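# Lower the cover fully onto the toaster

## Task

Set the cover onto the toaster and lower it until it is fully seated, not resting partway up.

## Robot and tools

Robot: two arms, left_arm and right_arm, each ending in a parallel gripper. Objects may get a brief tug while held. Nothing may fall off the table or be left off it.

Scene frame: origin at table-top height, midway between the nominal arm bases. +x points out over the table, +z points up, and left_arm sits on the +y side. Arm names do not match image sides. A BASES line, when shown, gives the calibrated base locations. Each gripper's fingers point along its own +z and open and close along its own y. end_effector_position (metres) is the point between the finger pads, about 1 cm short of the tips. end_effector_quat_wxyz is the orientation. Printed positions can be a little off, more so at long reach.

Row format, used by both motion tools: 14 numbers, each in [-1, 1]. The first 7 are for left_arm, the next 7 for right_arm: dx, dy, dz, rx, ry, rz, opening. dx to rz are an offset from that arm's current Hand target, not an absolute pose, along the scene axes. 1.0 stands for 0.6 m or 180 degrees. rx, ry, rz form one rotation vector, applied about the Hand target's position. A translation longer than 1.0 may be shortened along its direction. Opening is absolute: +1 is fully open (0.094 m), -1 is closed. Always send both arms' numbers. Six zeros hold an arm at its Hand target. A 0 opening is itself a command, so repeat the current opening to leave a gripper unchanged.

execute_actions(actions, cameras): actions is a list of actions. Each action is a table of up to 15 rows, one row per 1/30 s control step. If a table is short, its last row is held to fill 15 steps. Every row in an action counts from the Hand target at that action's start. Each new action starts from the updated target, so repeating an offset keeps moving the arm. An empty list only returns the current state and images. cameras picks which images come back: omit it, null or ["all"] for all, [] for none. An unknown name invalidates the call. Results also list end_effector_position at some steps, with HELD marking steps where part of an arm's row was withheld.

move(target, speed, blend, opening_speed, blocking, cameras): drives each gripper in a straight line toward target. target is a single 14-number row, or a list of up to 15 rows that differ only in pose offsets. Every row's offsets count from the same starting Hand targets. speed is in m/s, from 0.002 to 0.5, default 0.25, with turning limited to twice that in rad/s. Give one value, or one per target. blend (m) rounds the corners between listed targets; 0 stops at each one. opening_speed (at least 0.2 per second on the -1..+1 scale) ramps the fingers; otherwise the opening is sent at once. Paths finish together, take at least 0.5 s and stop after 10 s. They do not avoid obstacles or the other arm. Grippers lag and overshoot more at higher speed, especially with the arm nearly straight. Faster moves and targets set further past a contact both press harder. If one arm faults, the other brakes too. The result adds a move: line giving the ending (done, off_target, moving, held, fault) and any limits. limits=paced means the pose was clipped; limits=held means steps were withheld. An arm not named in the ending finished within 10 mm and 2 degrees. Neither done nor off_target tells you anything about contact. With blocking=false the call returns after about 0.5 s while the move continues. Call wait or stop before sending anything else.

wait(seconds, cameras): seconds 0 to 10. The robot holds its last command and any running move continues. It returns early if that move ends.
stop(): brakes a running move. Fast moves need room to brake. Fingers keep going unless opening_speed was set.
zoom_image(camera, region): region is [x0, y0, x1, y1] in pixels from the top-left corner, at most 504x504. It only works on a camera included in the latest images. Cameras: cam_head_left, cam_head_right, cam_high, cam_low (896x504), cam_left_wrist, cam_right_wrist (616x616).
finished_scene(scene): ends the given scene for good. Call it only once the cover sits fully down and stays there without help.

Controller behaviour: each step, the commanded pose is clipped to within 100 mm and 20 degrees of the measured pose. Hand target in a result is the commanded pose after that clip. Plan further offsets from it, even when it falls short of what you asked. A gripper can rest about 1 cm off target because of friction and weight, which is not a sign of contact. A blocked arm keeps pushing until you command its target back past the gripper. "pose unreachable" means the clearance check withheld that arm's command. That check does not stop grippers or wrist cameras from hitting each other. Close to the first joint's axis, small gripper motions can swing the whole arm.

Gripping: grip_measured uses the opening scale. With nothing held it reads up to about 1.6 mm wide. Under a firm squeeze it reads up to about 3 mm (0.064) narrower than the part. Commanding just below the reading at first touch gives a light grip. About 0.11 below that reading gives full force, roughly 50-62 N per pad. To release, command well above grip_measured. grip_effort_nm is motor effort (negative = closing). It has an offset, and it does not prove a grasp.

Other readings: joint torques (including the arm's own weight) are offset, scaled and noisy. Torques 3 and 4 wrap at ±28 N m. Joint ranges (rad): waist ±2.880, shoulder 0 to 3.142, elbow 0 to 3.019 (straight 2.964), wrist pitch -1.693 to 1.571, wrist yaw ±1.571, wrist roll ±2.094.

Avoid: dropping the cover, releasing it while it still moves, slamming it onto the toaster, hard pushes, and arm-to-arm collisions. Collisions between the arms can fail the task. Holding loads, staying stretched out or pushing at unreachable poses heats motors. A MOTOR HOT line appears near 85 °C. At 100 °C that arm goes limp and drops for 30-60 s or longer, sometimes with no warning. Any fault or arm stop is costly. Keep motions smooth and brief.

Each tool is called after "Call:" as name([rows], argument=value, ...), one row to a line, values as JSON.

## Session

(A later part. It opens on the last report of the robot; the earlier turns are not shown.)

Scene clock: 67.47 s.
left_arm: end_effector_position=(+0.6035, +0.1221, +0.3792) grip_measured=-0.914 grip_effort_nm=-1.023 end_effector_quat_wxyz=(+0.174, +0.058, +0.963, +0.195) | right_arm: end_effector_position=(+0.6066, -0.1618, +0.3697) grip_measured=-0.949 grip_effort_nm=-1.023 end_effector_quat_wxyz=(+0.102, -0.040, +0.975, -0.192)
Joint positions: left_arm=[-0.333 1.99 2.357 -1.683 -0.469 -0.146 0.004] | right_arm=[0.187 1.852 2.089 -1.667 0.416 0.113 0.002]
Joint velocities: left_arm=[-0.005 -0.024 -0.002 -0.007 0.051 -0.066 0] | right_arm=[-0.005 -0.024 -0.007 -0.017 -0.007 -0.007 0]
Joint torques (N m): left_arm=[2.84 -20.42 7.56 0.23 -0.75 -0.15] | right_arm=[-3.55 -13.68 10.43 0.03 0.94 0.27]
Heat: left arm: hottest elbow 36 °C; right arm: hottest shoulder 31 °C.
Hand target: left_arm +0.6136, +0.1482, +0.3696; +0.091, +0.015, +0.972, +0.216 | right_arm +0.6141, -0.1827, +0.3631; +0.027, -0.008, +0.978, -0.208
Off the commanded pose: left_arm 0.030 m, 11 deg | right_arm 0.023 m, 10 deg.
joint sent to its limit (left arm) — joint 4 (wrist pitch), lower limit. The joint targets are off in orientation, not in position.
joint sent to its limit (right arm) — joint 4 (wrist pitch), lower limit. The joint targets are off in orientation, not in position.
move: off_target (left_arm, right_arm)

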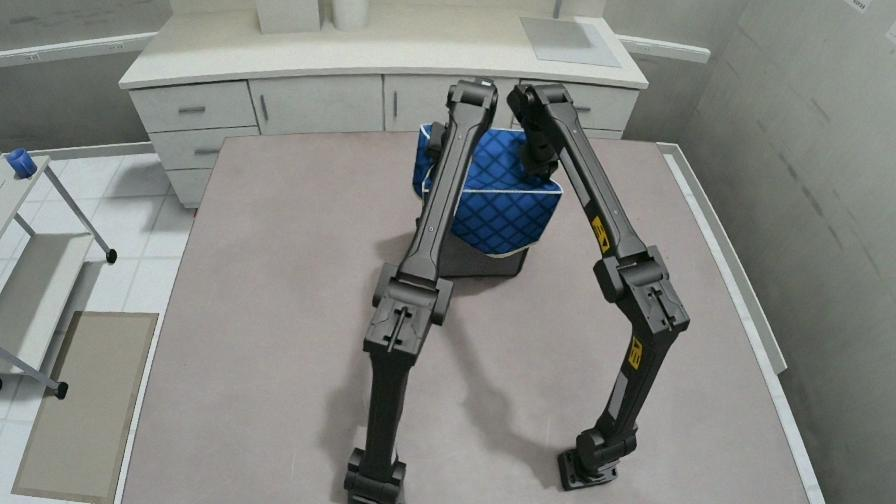

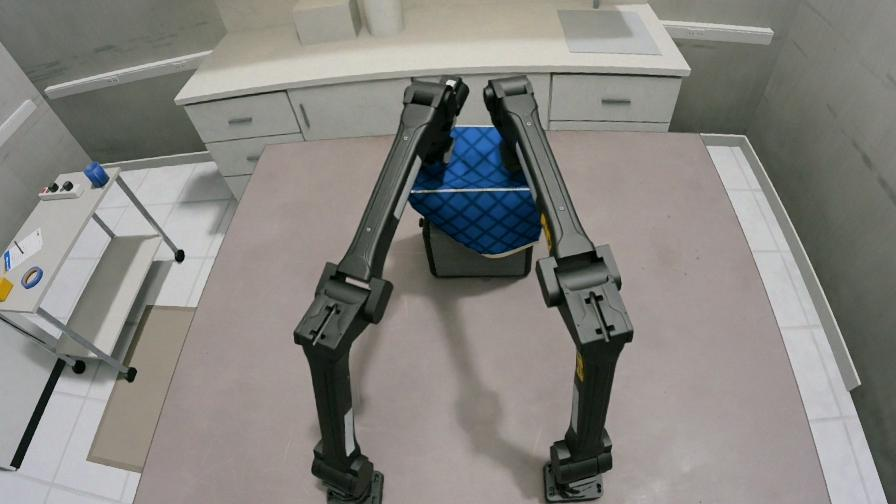

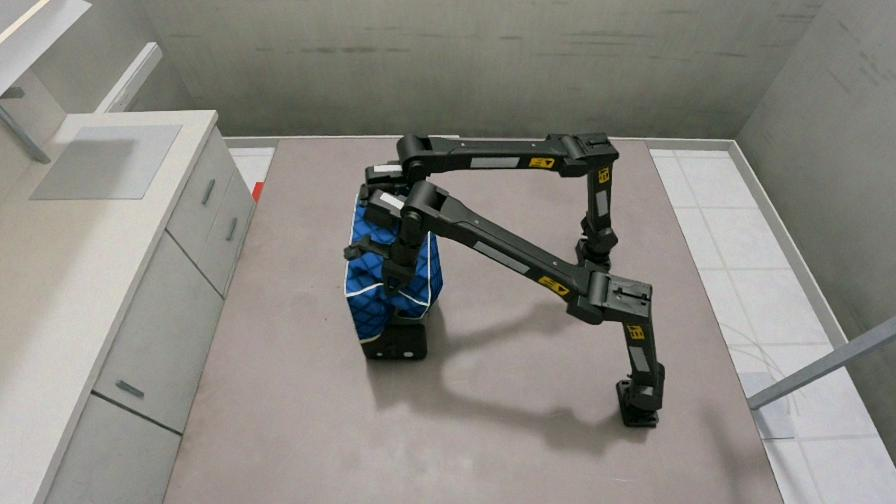

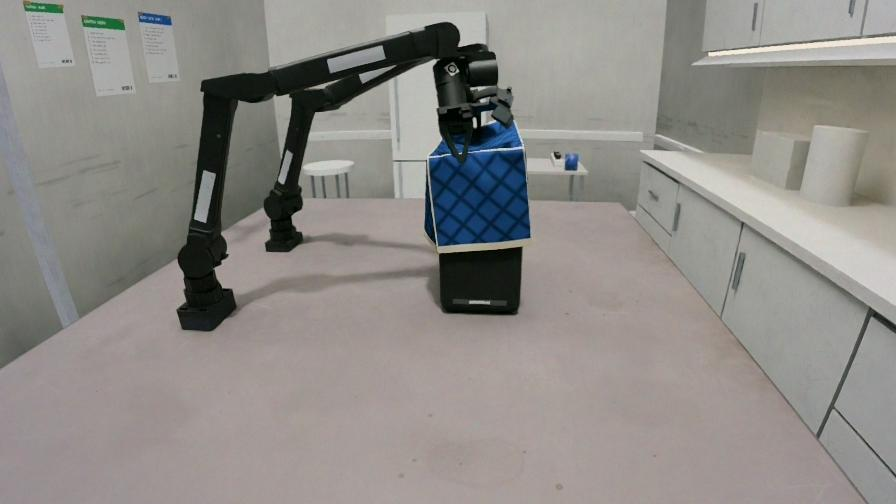

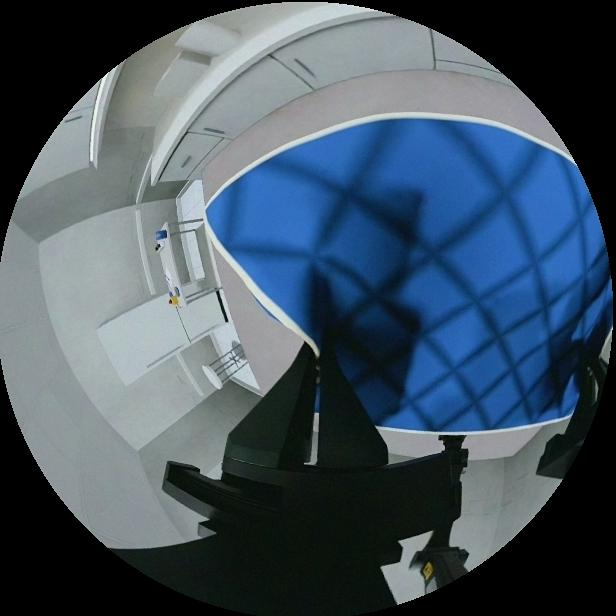

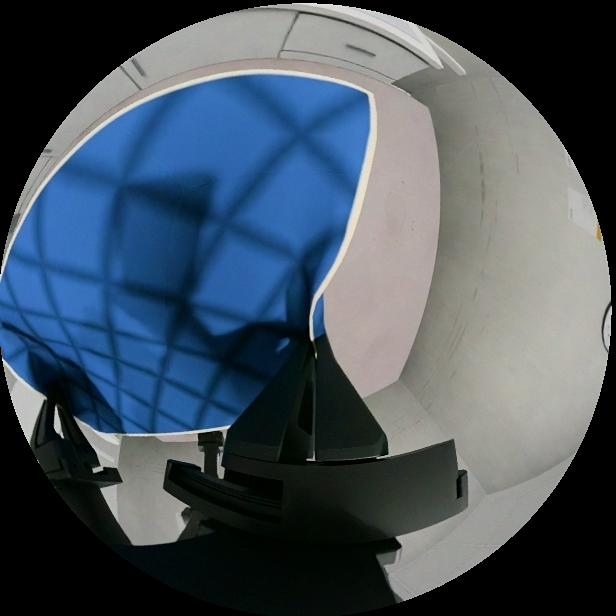

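Call:
move([
  [0.0,0.05,0.09,0,0,0,-1,-0.02,0.045,0.06,0,0,0,-1],
  [0.01,0.065,-0.04,0,0,0,-1,-0.025,0.05,-0.04,0,0,0,-1],
], speed=0.1)

Call:
zoom_image(camera="cam_low", region=[380, 80, 560, 330])

Call:
zoom_image(camera="cam_high", region=[320, 200, 480, 380])

Call:
zoom_image(camera="cam_head_right", region=[390, 110, 590, 300])

Scene clock: 82.33 s.
left_arm: end_effector_position=(+0.6067, +0.1475, +0.3646) grip_measured=-0.914 grip_effort_nm=-1.028 end_effector_quat_wxyz=(+0.151, +0.058, +0.967, +0.197) | right_arm: end_effector_position=(+0.5983, -0.1399, +0.3547) grip_measured=-0.949 grip_effort_nm=-1.038 end_effector_quat_wxyz=(+0.095, -0.026, +0.977, -0.188)
Joint positions: left_arm=[-0.29 1.994 2.33 -1.683 -0.452 -0.114 0.004] | right_arm=[0.226 1.852 2.053 -1.667 0.412 0.188 0.002]
Joint velocities: left_arm=[0.005 -0.015 0.002 0.002 -0.051 -0.022 -0.002] | right_arm=[-0.015 -0.015 -0.007 -0.007 -0.037 -0.066 0.002]
Joint torques (N m): left_arm=[4.54 -19.55 7.13 0.1 -0.91 -0.18] | right_arm=[-2.32 -14.27 7.49 -0.03 0.9 0.24]
Heat: left arm: hottest elbow 35 °C; right arm: hottest shoulder 33 °C.
Hand target: left_arm +0.6198, +0.1875, +0.3465; +0.091, +0.015, +0.972, +0.216 | right_arm +0.5986, -0.1529, +0.3390; +0.026, -0.008, +0.978, -0.208
Off the commanded pose: left_arm 0.046 m, 9 deg | right_arm 0.020 m, 8 deg.
joint sent to its limit (left arm) — joint 4 (wrist pitch), lower limit. The joint targets are off in orientation, not in position.
joint sent to its limit (right arm) — joint 4 (wrist pitch), lower limit. The joint targets are off in orientation, not in position.
move: off_target (left_arm, right_arm)

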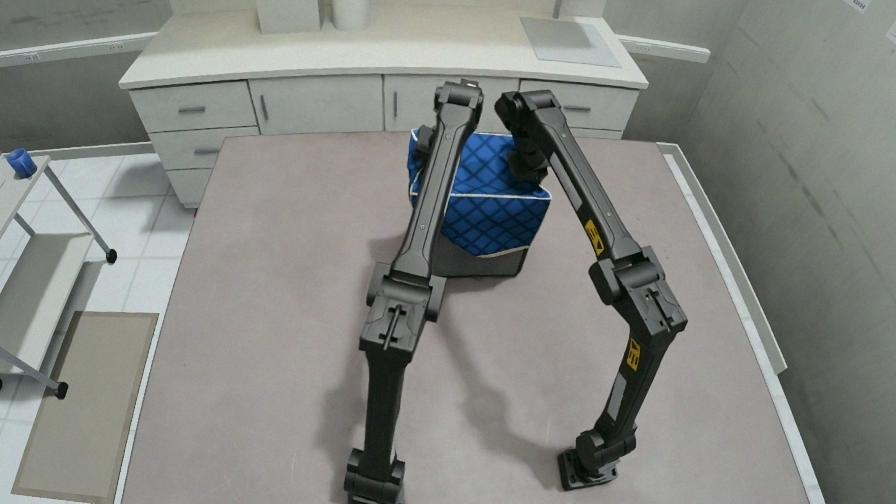

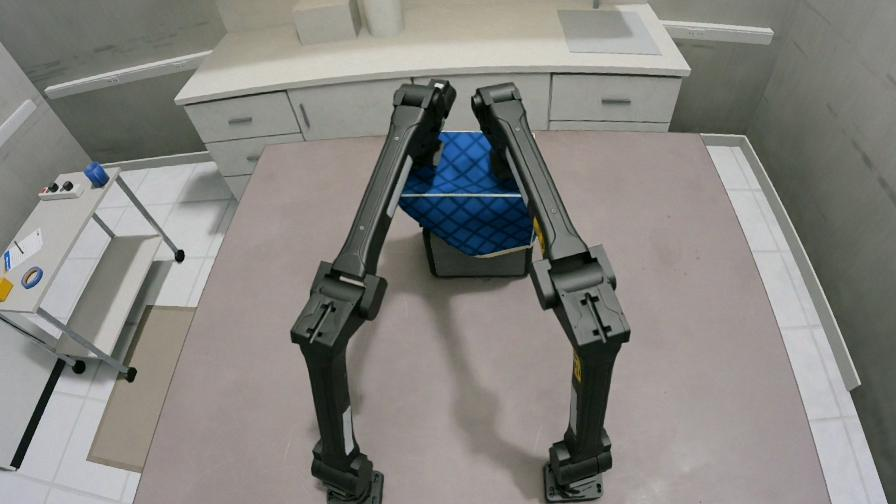

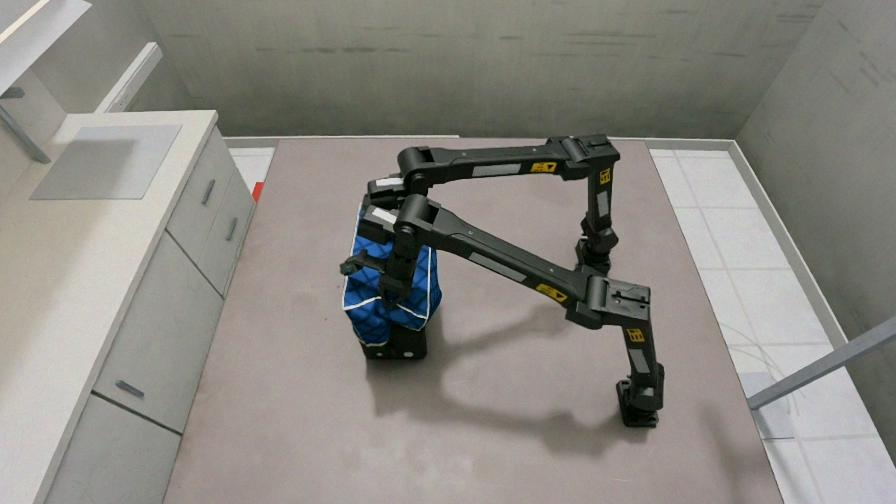

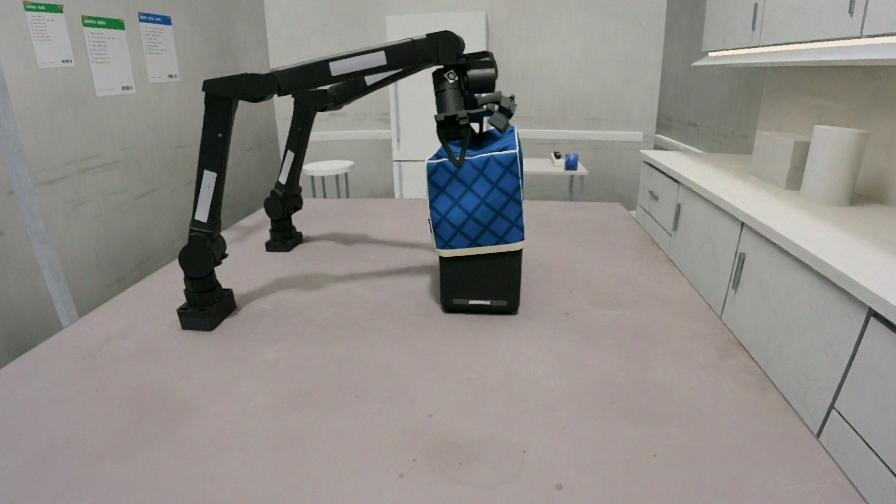

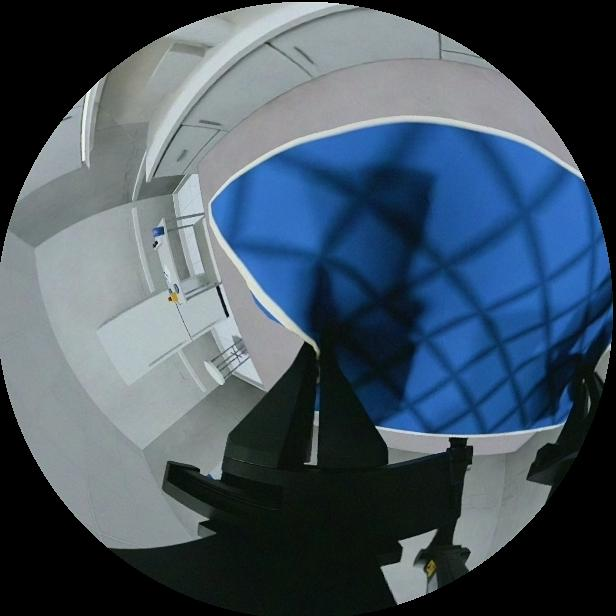

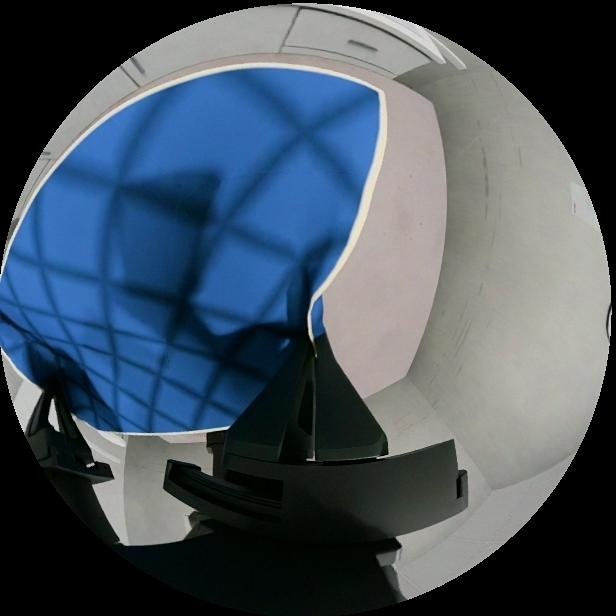

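Scaled by 2.016.

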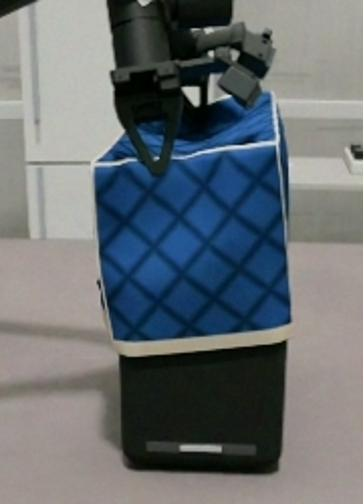

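Scaled by 2.800.

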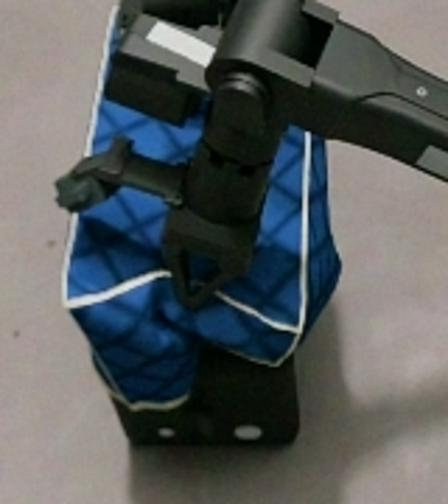

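Scaled by 2.520.

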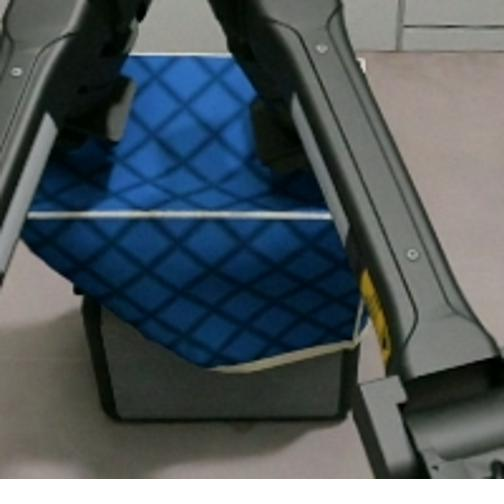

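Call:
move([
  [0.0,-0.03,0.16,0,0,0,-1,0.02,-0.03,0.16,0,0,0,-1],
  [-0.12,-0.03,0.16,0,0,0,-1,-0.08,-0.03,0.16,0,0,0,-1],
], speed=0.12)

Call:
zoom_image(camera="cam_high", region=[320, 150, 480, 380])

Call:
zoom_image(camera="cam_head_right", region=[390, 80, 590, 300])

Scene clock: 90.13 s.
left_arm: end_effector_position=(+0.5538, +0.1428, +0.4184) grip_measured=-0.914 grip_effort_nm=-1.018 end_effector_quat_wxyz=(+0.180, +0.063, +0.963, +0.191) | right_arm: end_effector_position=(+0.5621, -0.1485, +0.4212) grip_measured=-0.949 grip_effort_nm=-1.033 end_effector_quat_wxyz=(+0.143, -0.046, +0.972, -0.179)
Joint positions: left_arm=[-0.325 1.826 2.214 -1.683 -0.461 -0.123 0.004] | right_arm=[0.228 1.706 2.019 -1.667 0.412 0.125 0.002]
Joint velocities: left_arm=[0.024 -0.015 0.002 -0.012 -0.081 -0.051 0] | right_arm=[-0.015 -0.005 -0.002 -0.012 0.051 0.007 0.001]
Joint torques (N m): left_arm=[2.32 -22.12 7.39 0.12 -1.22 -0.05] | right_arm=[-3.08 -15.74 8.01 0.13 1.3 0.11]
Heat: left arm: hottest elbow 35 °C; right arm: hottest shoulder 34 °C.
Hand target: left_arm +0.5477, +0.1685, +0.4417; +0.091, +0.016, +0.972, +0.216 | right_arm +0.5523, -0.1707, +0.4366; +0.026, -0.008, +0.978, -0.208
Off the commanded pose: left_arm 0.037 m, 12 deg | right_arm 0.029 m, 14 deg.
joint sent to its limit (left arm) — joint 4 (wrist pitch), lower limit. The joint targets are off in orientation, not in position.
joint sent to its limit (right arm) — joint 4 (wrist pitch), lower limit. The joint targets are off in orientation, not in position.
move: off_target (left_arm, right_arm)

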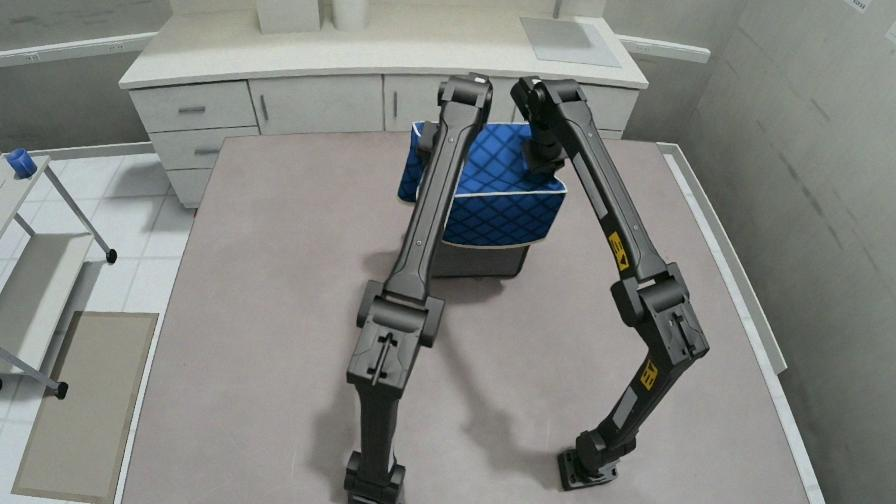

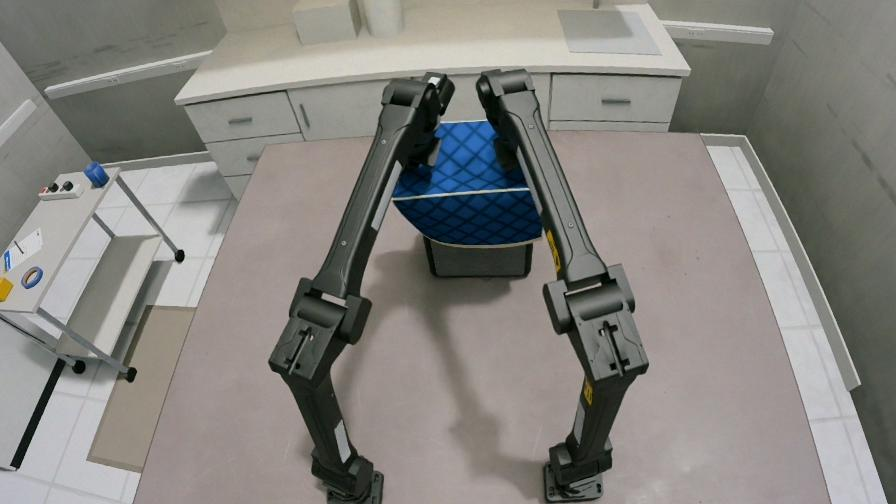

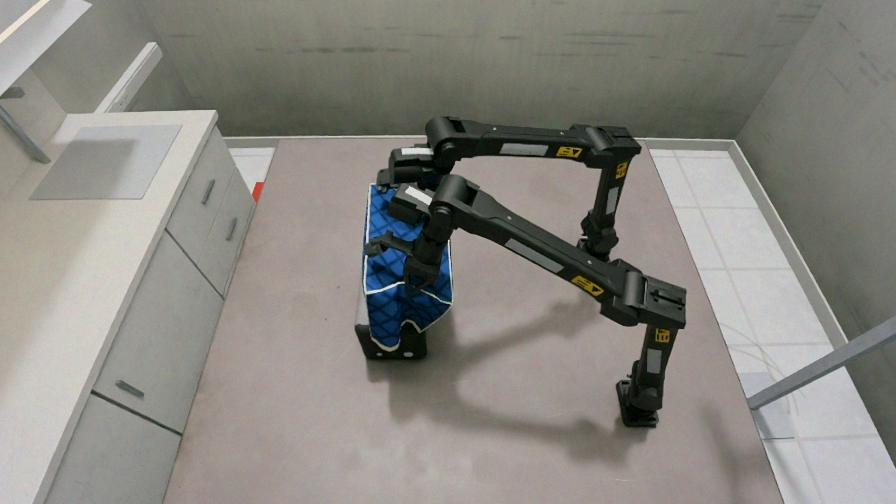

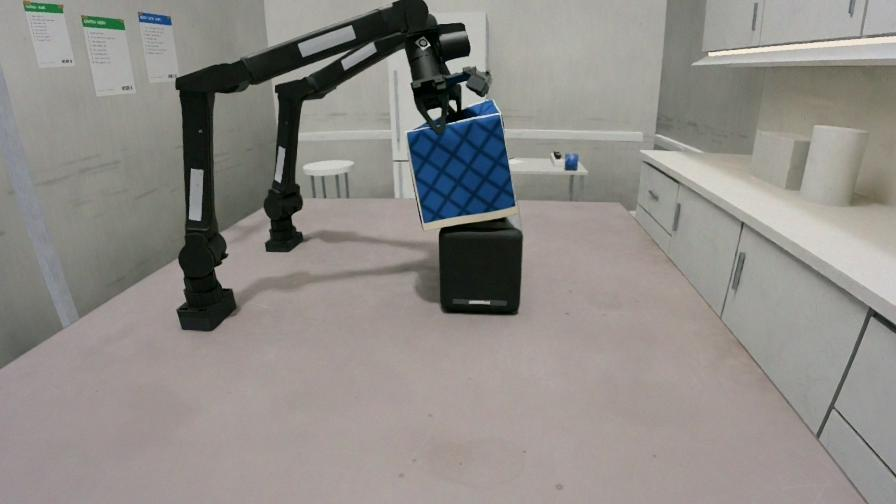

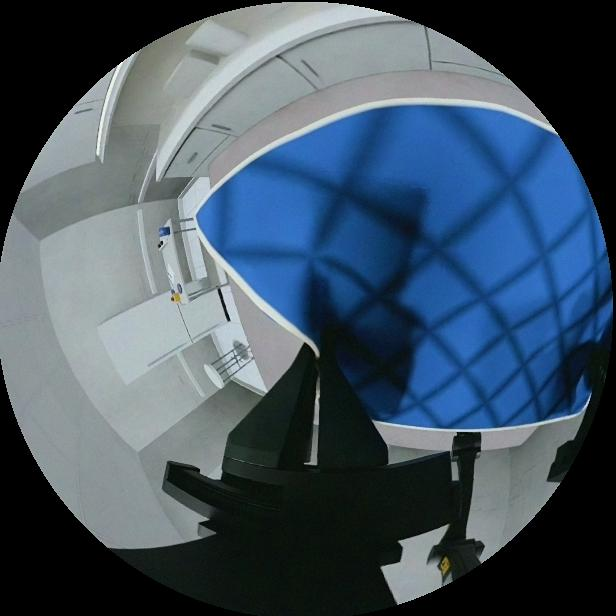

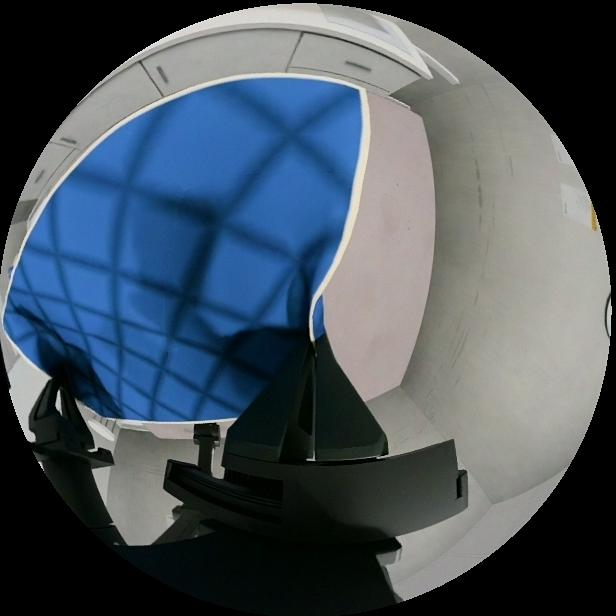

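Scaled by 2.191.

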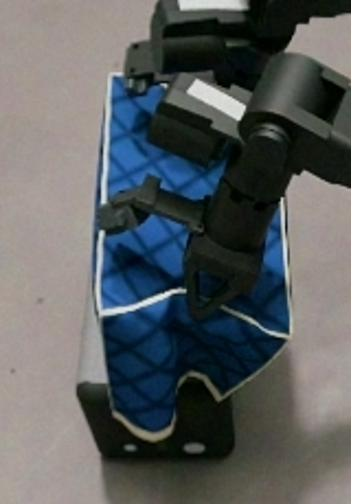

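Scaled by 2.291.

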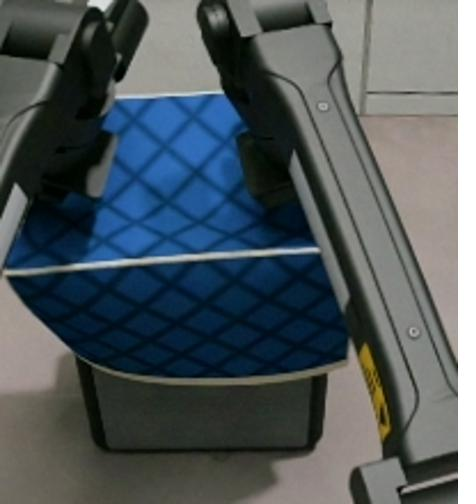

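Call:
move(target=[-0.02,0,-0.08,0,0,0,-1,-0.012,0,-0.08,0,0,0,-1], speed=0.1, cameras=["cam_low","cam_high","cam_head_right"])

Scene clock: 103.40 s.
left_arm: end_effector_position=(+0.5390, +0.1453, +0.3802) grip_measured=-0.914 grip_effort_nm=-1.033 end_effector_quat_wxyz=(+0.139, +0.050, +0.969, +0.196) | right_arm: end_effector_position=(+0.5498, -0.1470, +0.3824) grip_measured=-0.949 grip_effort_nm=-1.028 end_effector_quat_wxyz=(+0.101, -0.043, +0.977, -0.182)
Joint positions: left_arm=[-0.327 1.81 2.1 -1.683 -0.454 -0.177 0.004] | right_arm=[0.233 1.706 1.925 -1.667 0.401 0.156 0.002]
Joint velocities: left_arm=[0.005 0.005 -0.002 -0.007 -0.066 0.022 0.001] | right_arm=[-0.005 -0.005 0.007 -0.017 -0.007 -0.066 0]
Joint torques (N m): left_arm=[2.14 -21.71 6.72 -0.02 -1.16 -0.1] | right_arm=[-3.55 -14.68 7.73 -0.02 1.39 0.25]
Heat: left arm: hottest shoulder 35 °C; right arm: hottest shoulder 33 °C.
Hand target: left_arm +0.5354, +0.1695, +0.3937; +0.091, +0.015, +0.972, +0.216 | right_arm +0.5444, -0.1710, +0.3883; +0.026, -0.008, +0.978, -0.208
Off the commanded pose: left_arm 0.027 m, 7 deg | right_arm 0.025 m, 10 deg.
joint sent to its limit (left arm) — joint 4 (wrist pitch), lower limit. The joint targets are off in orientation, not in position.
joint sent to its limit (right arm) — joint 4 (wrist pitch), lower limit. The joint targets are off in orientation, not in position.
move: off_target (left_arm, right_arm)
Images, in order (width x height): cam_head_right 896x504, cam_high 896x504, cam_low 896x504.

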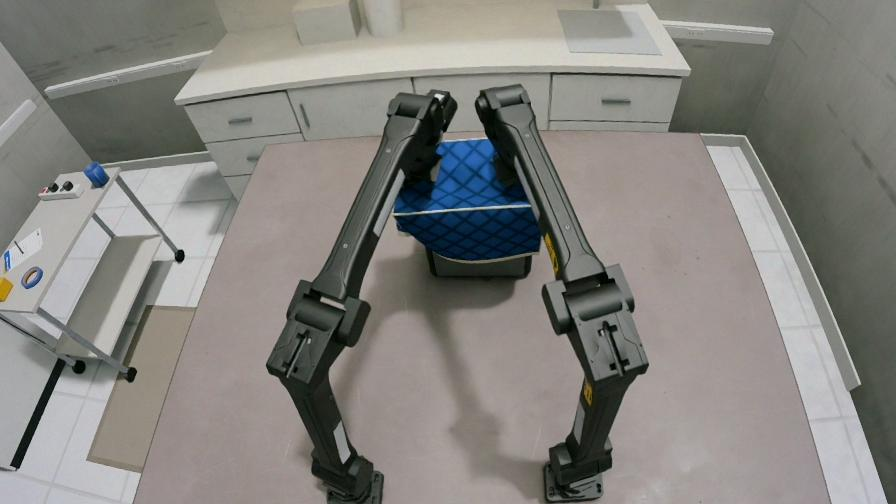

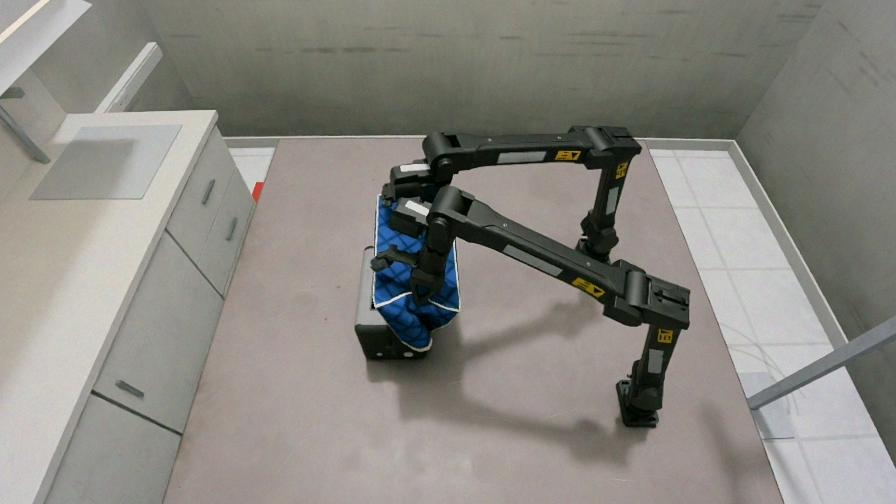

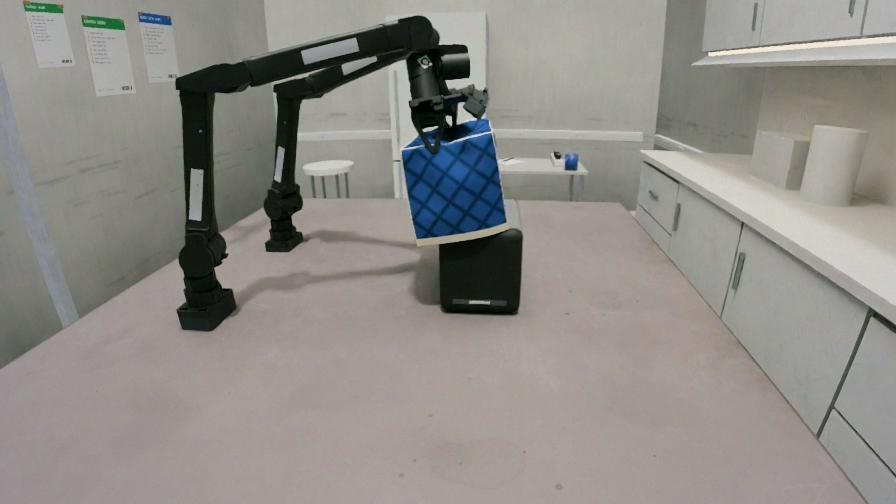

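Call:
move([
  [0,0,-0.025,0,0,0,-1,0,0,-0.025,0,0,0,-1],
  [0.1,0,-0.025,0,0,0,-1,0.085,0,-0.025,0,0,0,-1],
], speed=0.08, cameras=["cam_low","cam_high","cam_head_right"])

Call:
zoom_image(camera="cam_low", region=[380, 80, 560, 330])

Call:
zoom_image(camera="cam_high", region=[320, 150, 480, 380])

Call:
zoom_image(camera="cam_head_right", region=[390, 80, 590, 300])

Scene clock: 114.03 s.
left_arm: end_effector_position=(+0.5786, +0.1413, +0.3812) grip_measured=-0.914 grip_effort_nm=-1.028 end_effector_quat_wxyz=(+0.157, +0.050, +0.967, +0.195) | right_arm: end_effector_position=(+0.5781, -0.1459, +0.3710) grip_measured=-0.949 grip_effort_nm=-1.038 end_effector_quat_wxyz=(+0.100, -0.034, +0.977, -0.184)
Joint positions: left_arm=[-0.314 1.912 2.247 -1.683 -0.458 -0.153 0.004] | right_arm=[0.223 1.786 2.002 -1.667 0.406 0.166 0.002]
Joint velocities: left_arm=[-0.005 0.015 0.007 -0.017 -0.007 0.022 0] | right_arm=[-0.015 -0.005 0.007 0.002 -0.022 0.037 -0.001]
Joint torques (N m): left_arm=[3.31 -17.96 9.88 0.17 -0.95 0.06] | right_arm=[-4.42 -12.1 13.34 -0.02 1.18 -0.06]
Heat: left arm: hottest elbow 35 °C; right arm: hottest shoulder 33 °C.
Hand target: left_arm +0.5958, +0.1693, +0.3789; +0.091, +0.015, +0.972, +0.216 | right_arm +0.5950, -0.1707, +0.3726; +0.027, -0.008, +0.978, -0.208
Off the commanded pose: left_arm 0.033 m, 9 deg | right_arm 0.030 m, 9 deg.
joint sent to its limit (left arm) — joint 4 (wrist pitch), lower limit. The joint targets are off in orientation, not in position.
joint sent to its limit (right arm) — joint 4 (wrist pitch), lower limit. The joint targets are off in orientation, not in position.
move: off_target (left_arm, right_arm)
Images, in order (width x height): cam_head_right 896x504, cam_high 896x504, cam_low 896x504.

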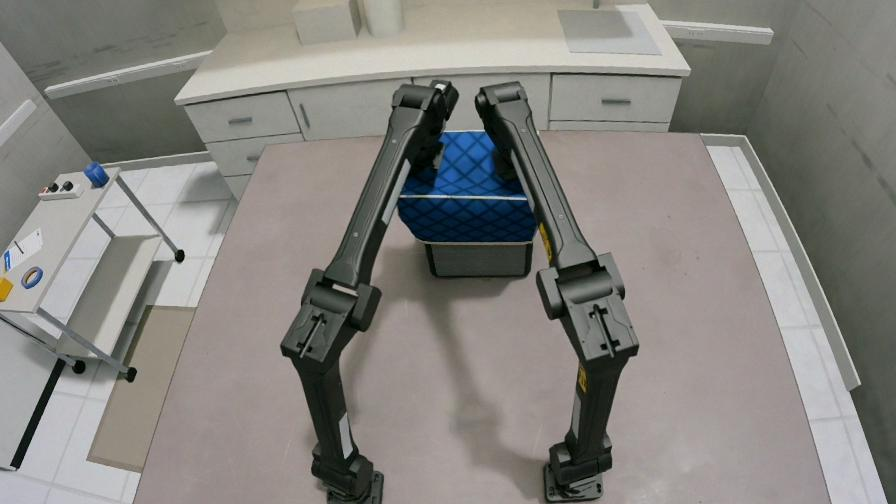

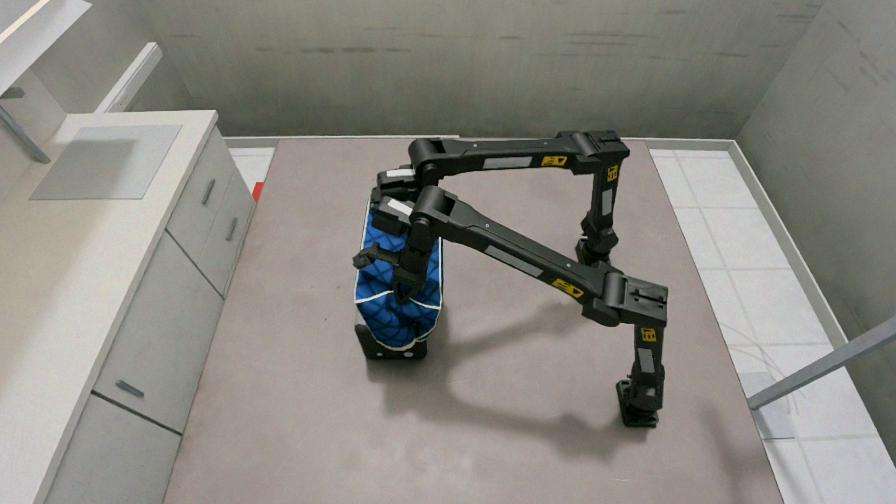

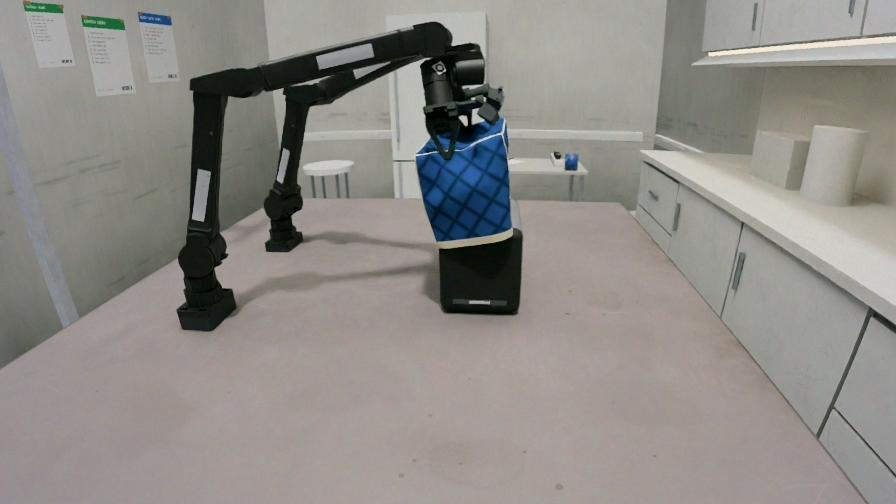

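Scaled by 2.016.

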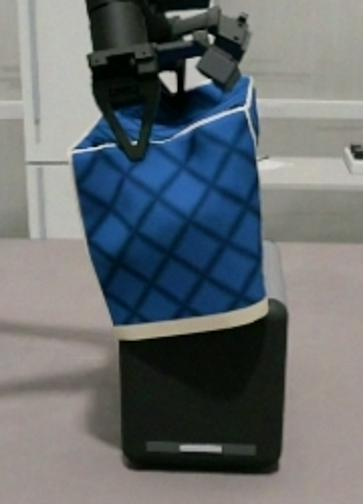

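Scaled by 2.191.

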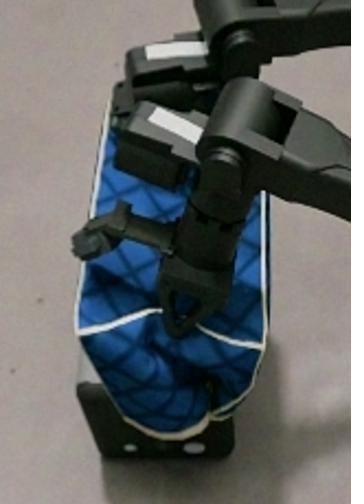

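Scaled by 2.291.

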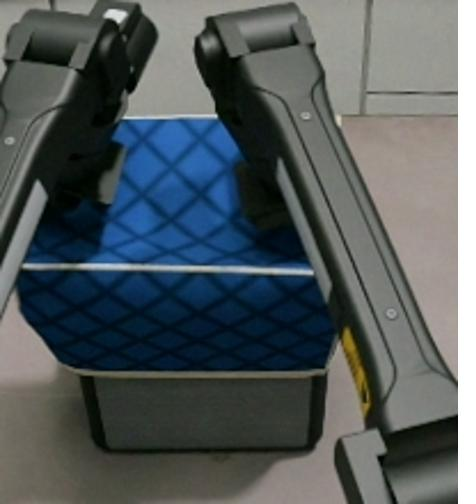

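Call:
move(target=[0.058,0,0,0,0,0,-1,0.058,0,0,0,0,0,-1], speed=0.08, cameras=["cam_low","cam_high","cam_head_right"])

Call:
zoom_image(camera="cam_low", region=[380, 80, 560, 330])

Call:
zoom_image(camera="cam_high", region=[320, 150, 480, 380])

Scene clock: 123.10 s.
left_arm: end_effector_position=(+0.6138, +0.1404, +0.3805) grip_measured=-0.914 grip_effort_nm=-1.028 end_effector_quat_wxyz=(+0.173, +0.056, +0.964, +0.195) | right_arm: end_effector_position=(+0.6111, -0.1457, +0.3723) grip_measured=-0.949 grip_effort_nm=-1.043 end_effector_quat_wxyz=(+0.111, -0.036, +0.976, -0.185)
Joint positions: left_arm=[-0.3 2.009 2.391 -1.685 -0.461 -0.116 0.004] | right_arm=[0.21 1.87 2.123 -1.675 0.41 0.143 0.002]
Joint velocities: left_arm=[-0.024 -0.005 0.002 -0.022 0.022 0.022 0.001] | right_arm=[-0.005 -0.015 -0.002 0.002 -0.037 0.007 -0.001]
Joint torques (N m): left_arm=[3.19 -19.31 10.15 0.24 -0.91 0.05] | right_arm=[-4.31 -12.92 13.44 0.25 1.14 -0.08]
Heat: left arm: hottest elbow 36 °C; right arm: hottest shoulder 33 °C.
Hand target: left_arm +0.6309, +0.1689, +0.3792; +0.091, +0.016, +0.972, +0.216 | right_arm +0.6298, -0.1706, +0.3720; +0.027, -0.008, +0.978, -0.208
Off the commanded pose: left_arm 0.034 m, 11 deg | right_arm 0.031 m, 11 deg.
joint sent to its limit (left arm) — joint 4 (wrist pitch), lower limit. The joint targets are off in orientation, not in position.
joint sent to its limit (right arm) — joint 4 (wrist pitch), lower limit. The joint targets are off in orientation, not in position.
move: off_target (left_arm, right_arm)
Images, in order (width x height): cam_head_right 896x504, cam_high 896x504, cam_low 896x504.

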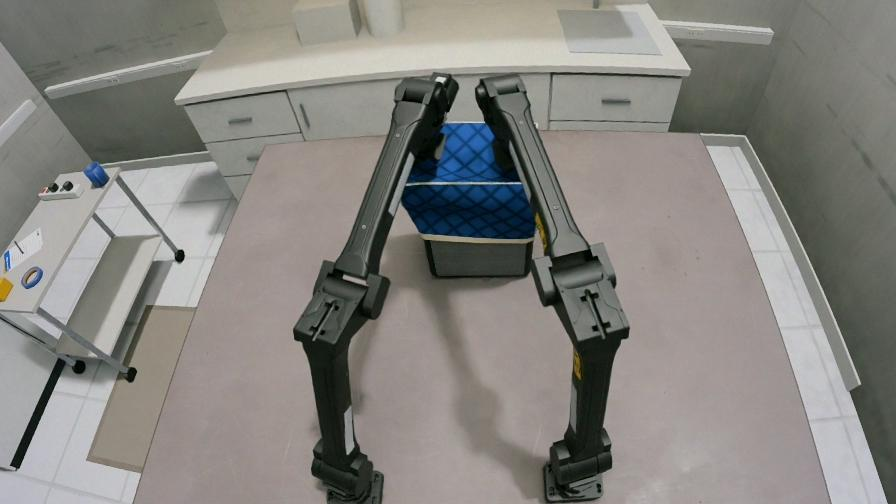

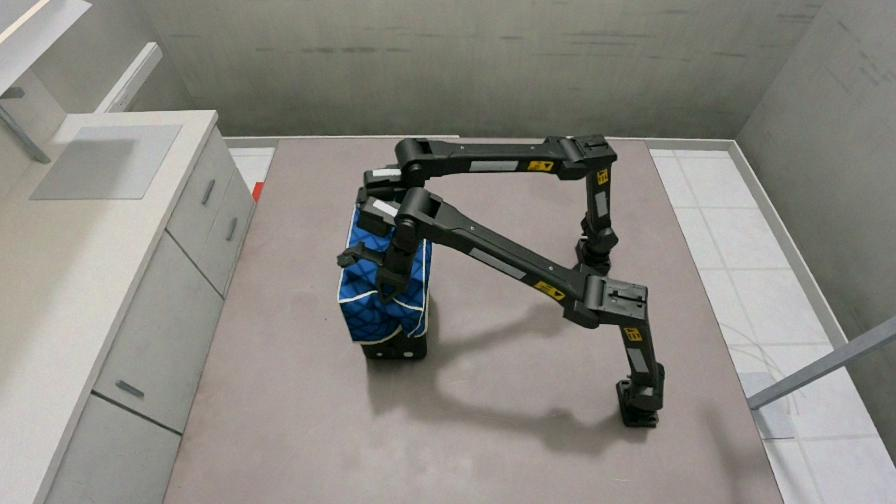

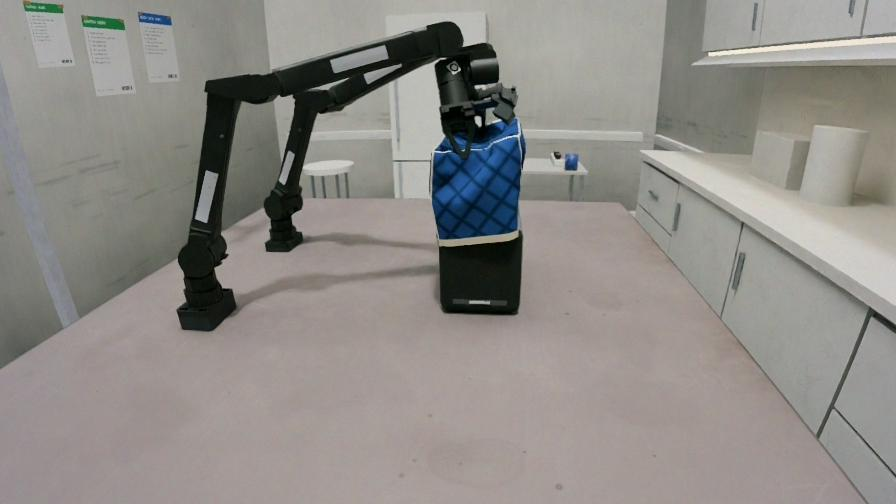

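Scaled by 2.016.

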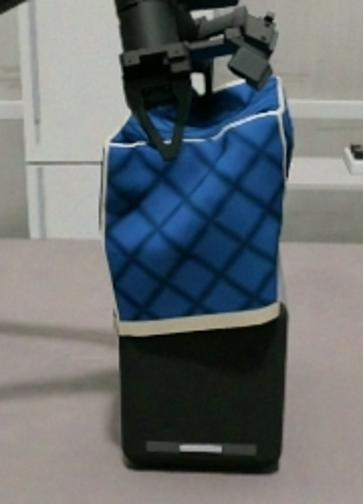

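Scaled by 2.191.

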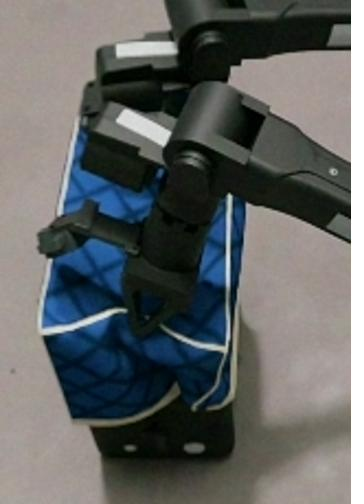

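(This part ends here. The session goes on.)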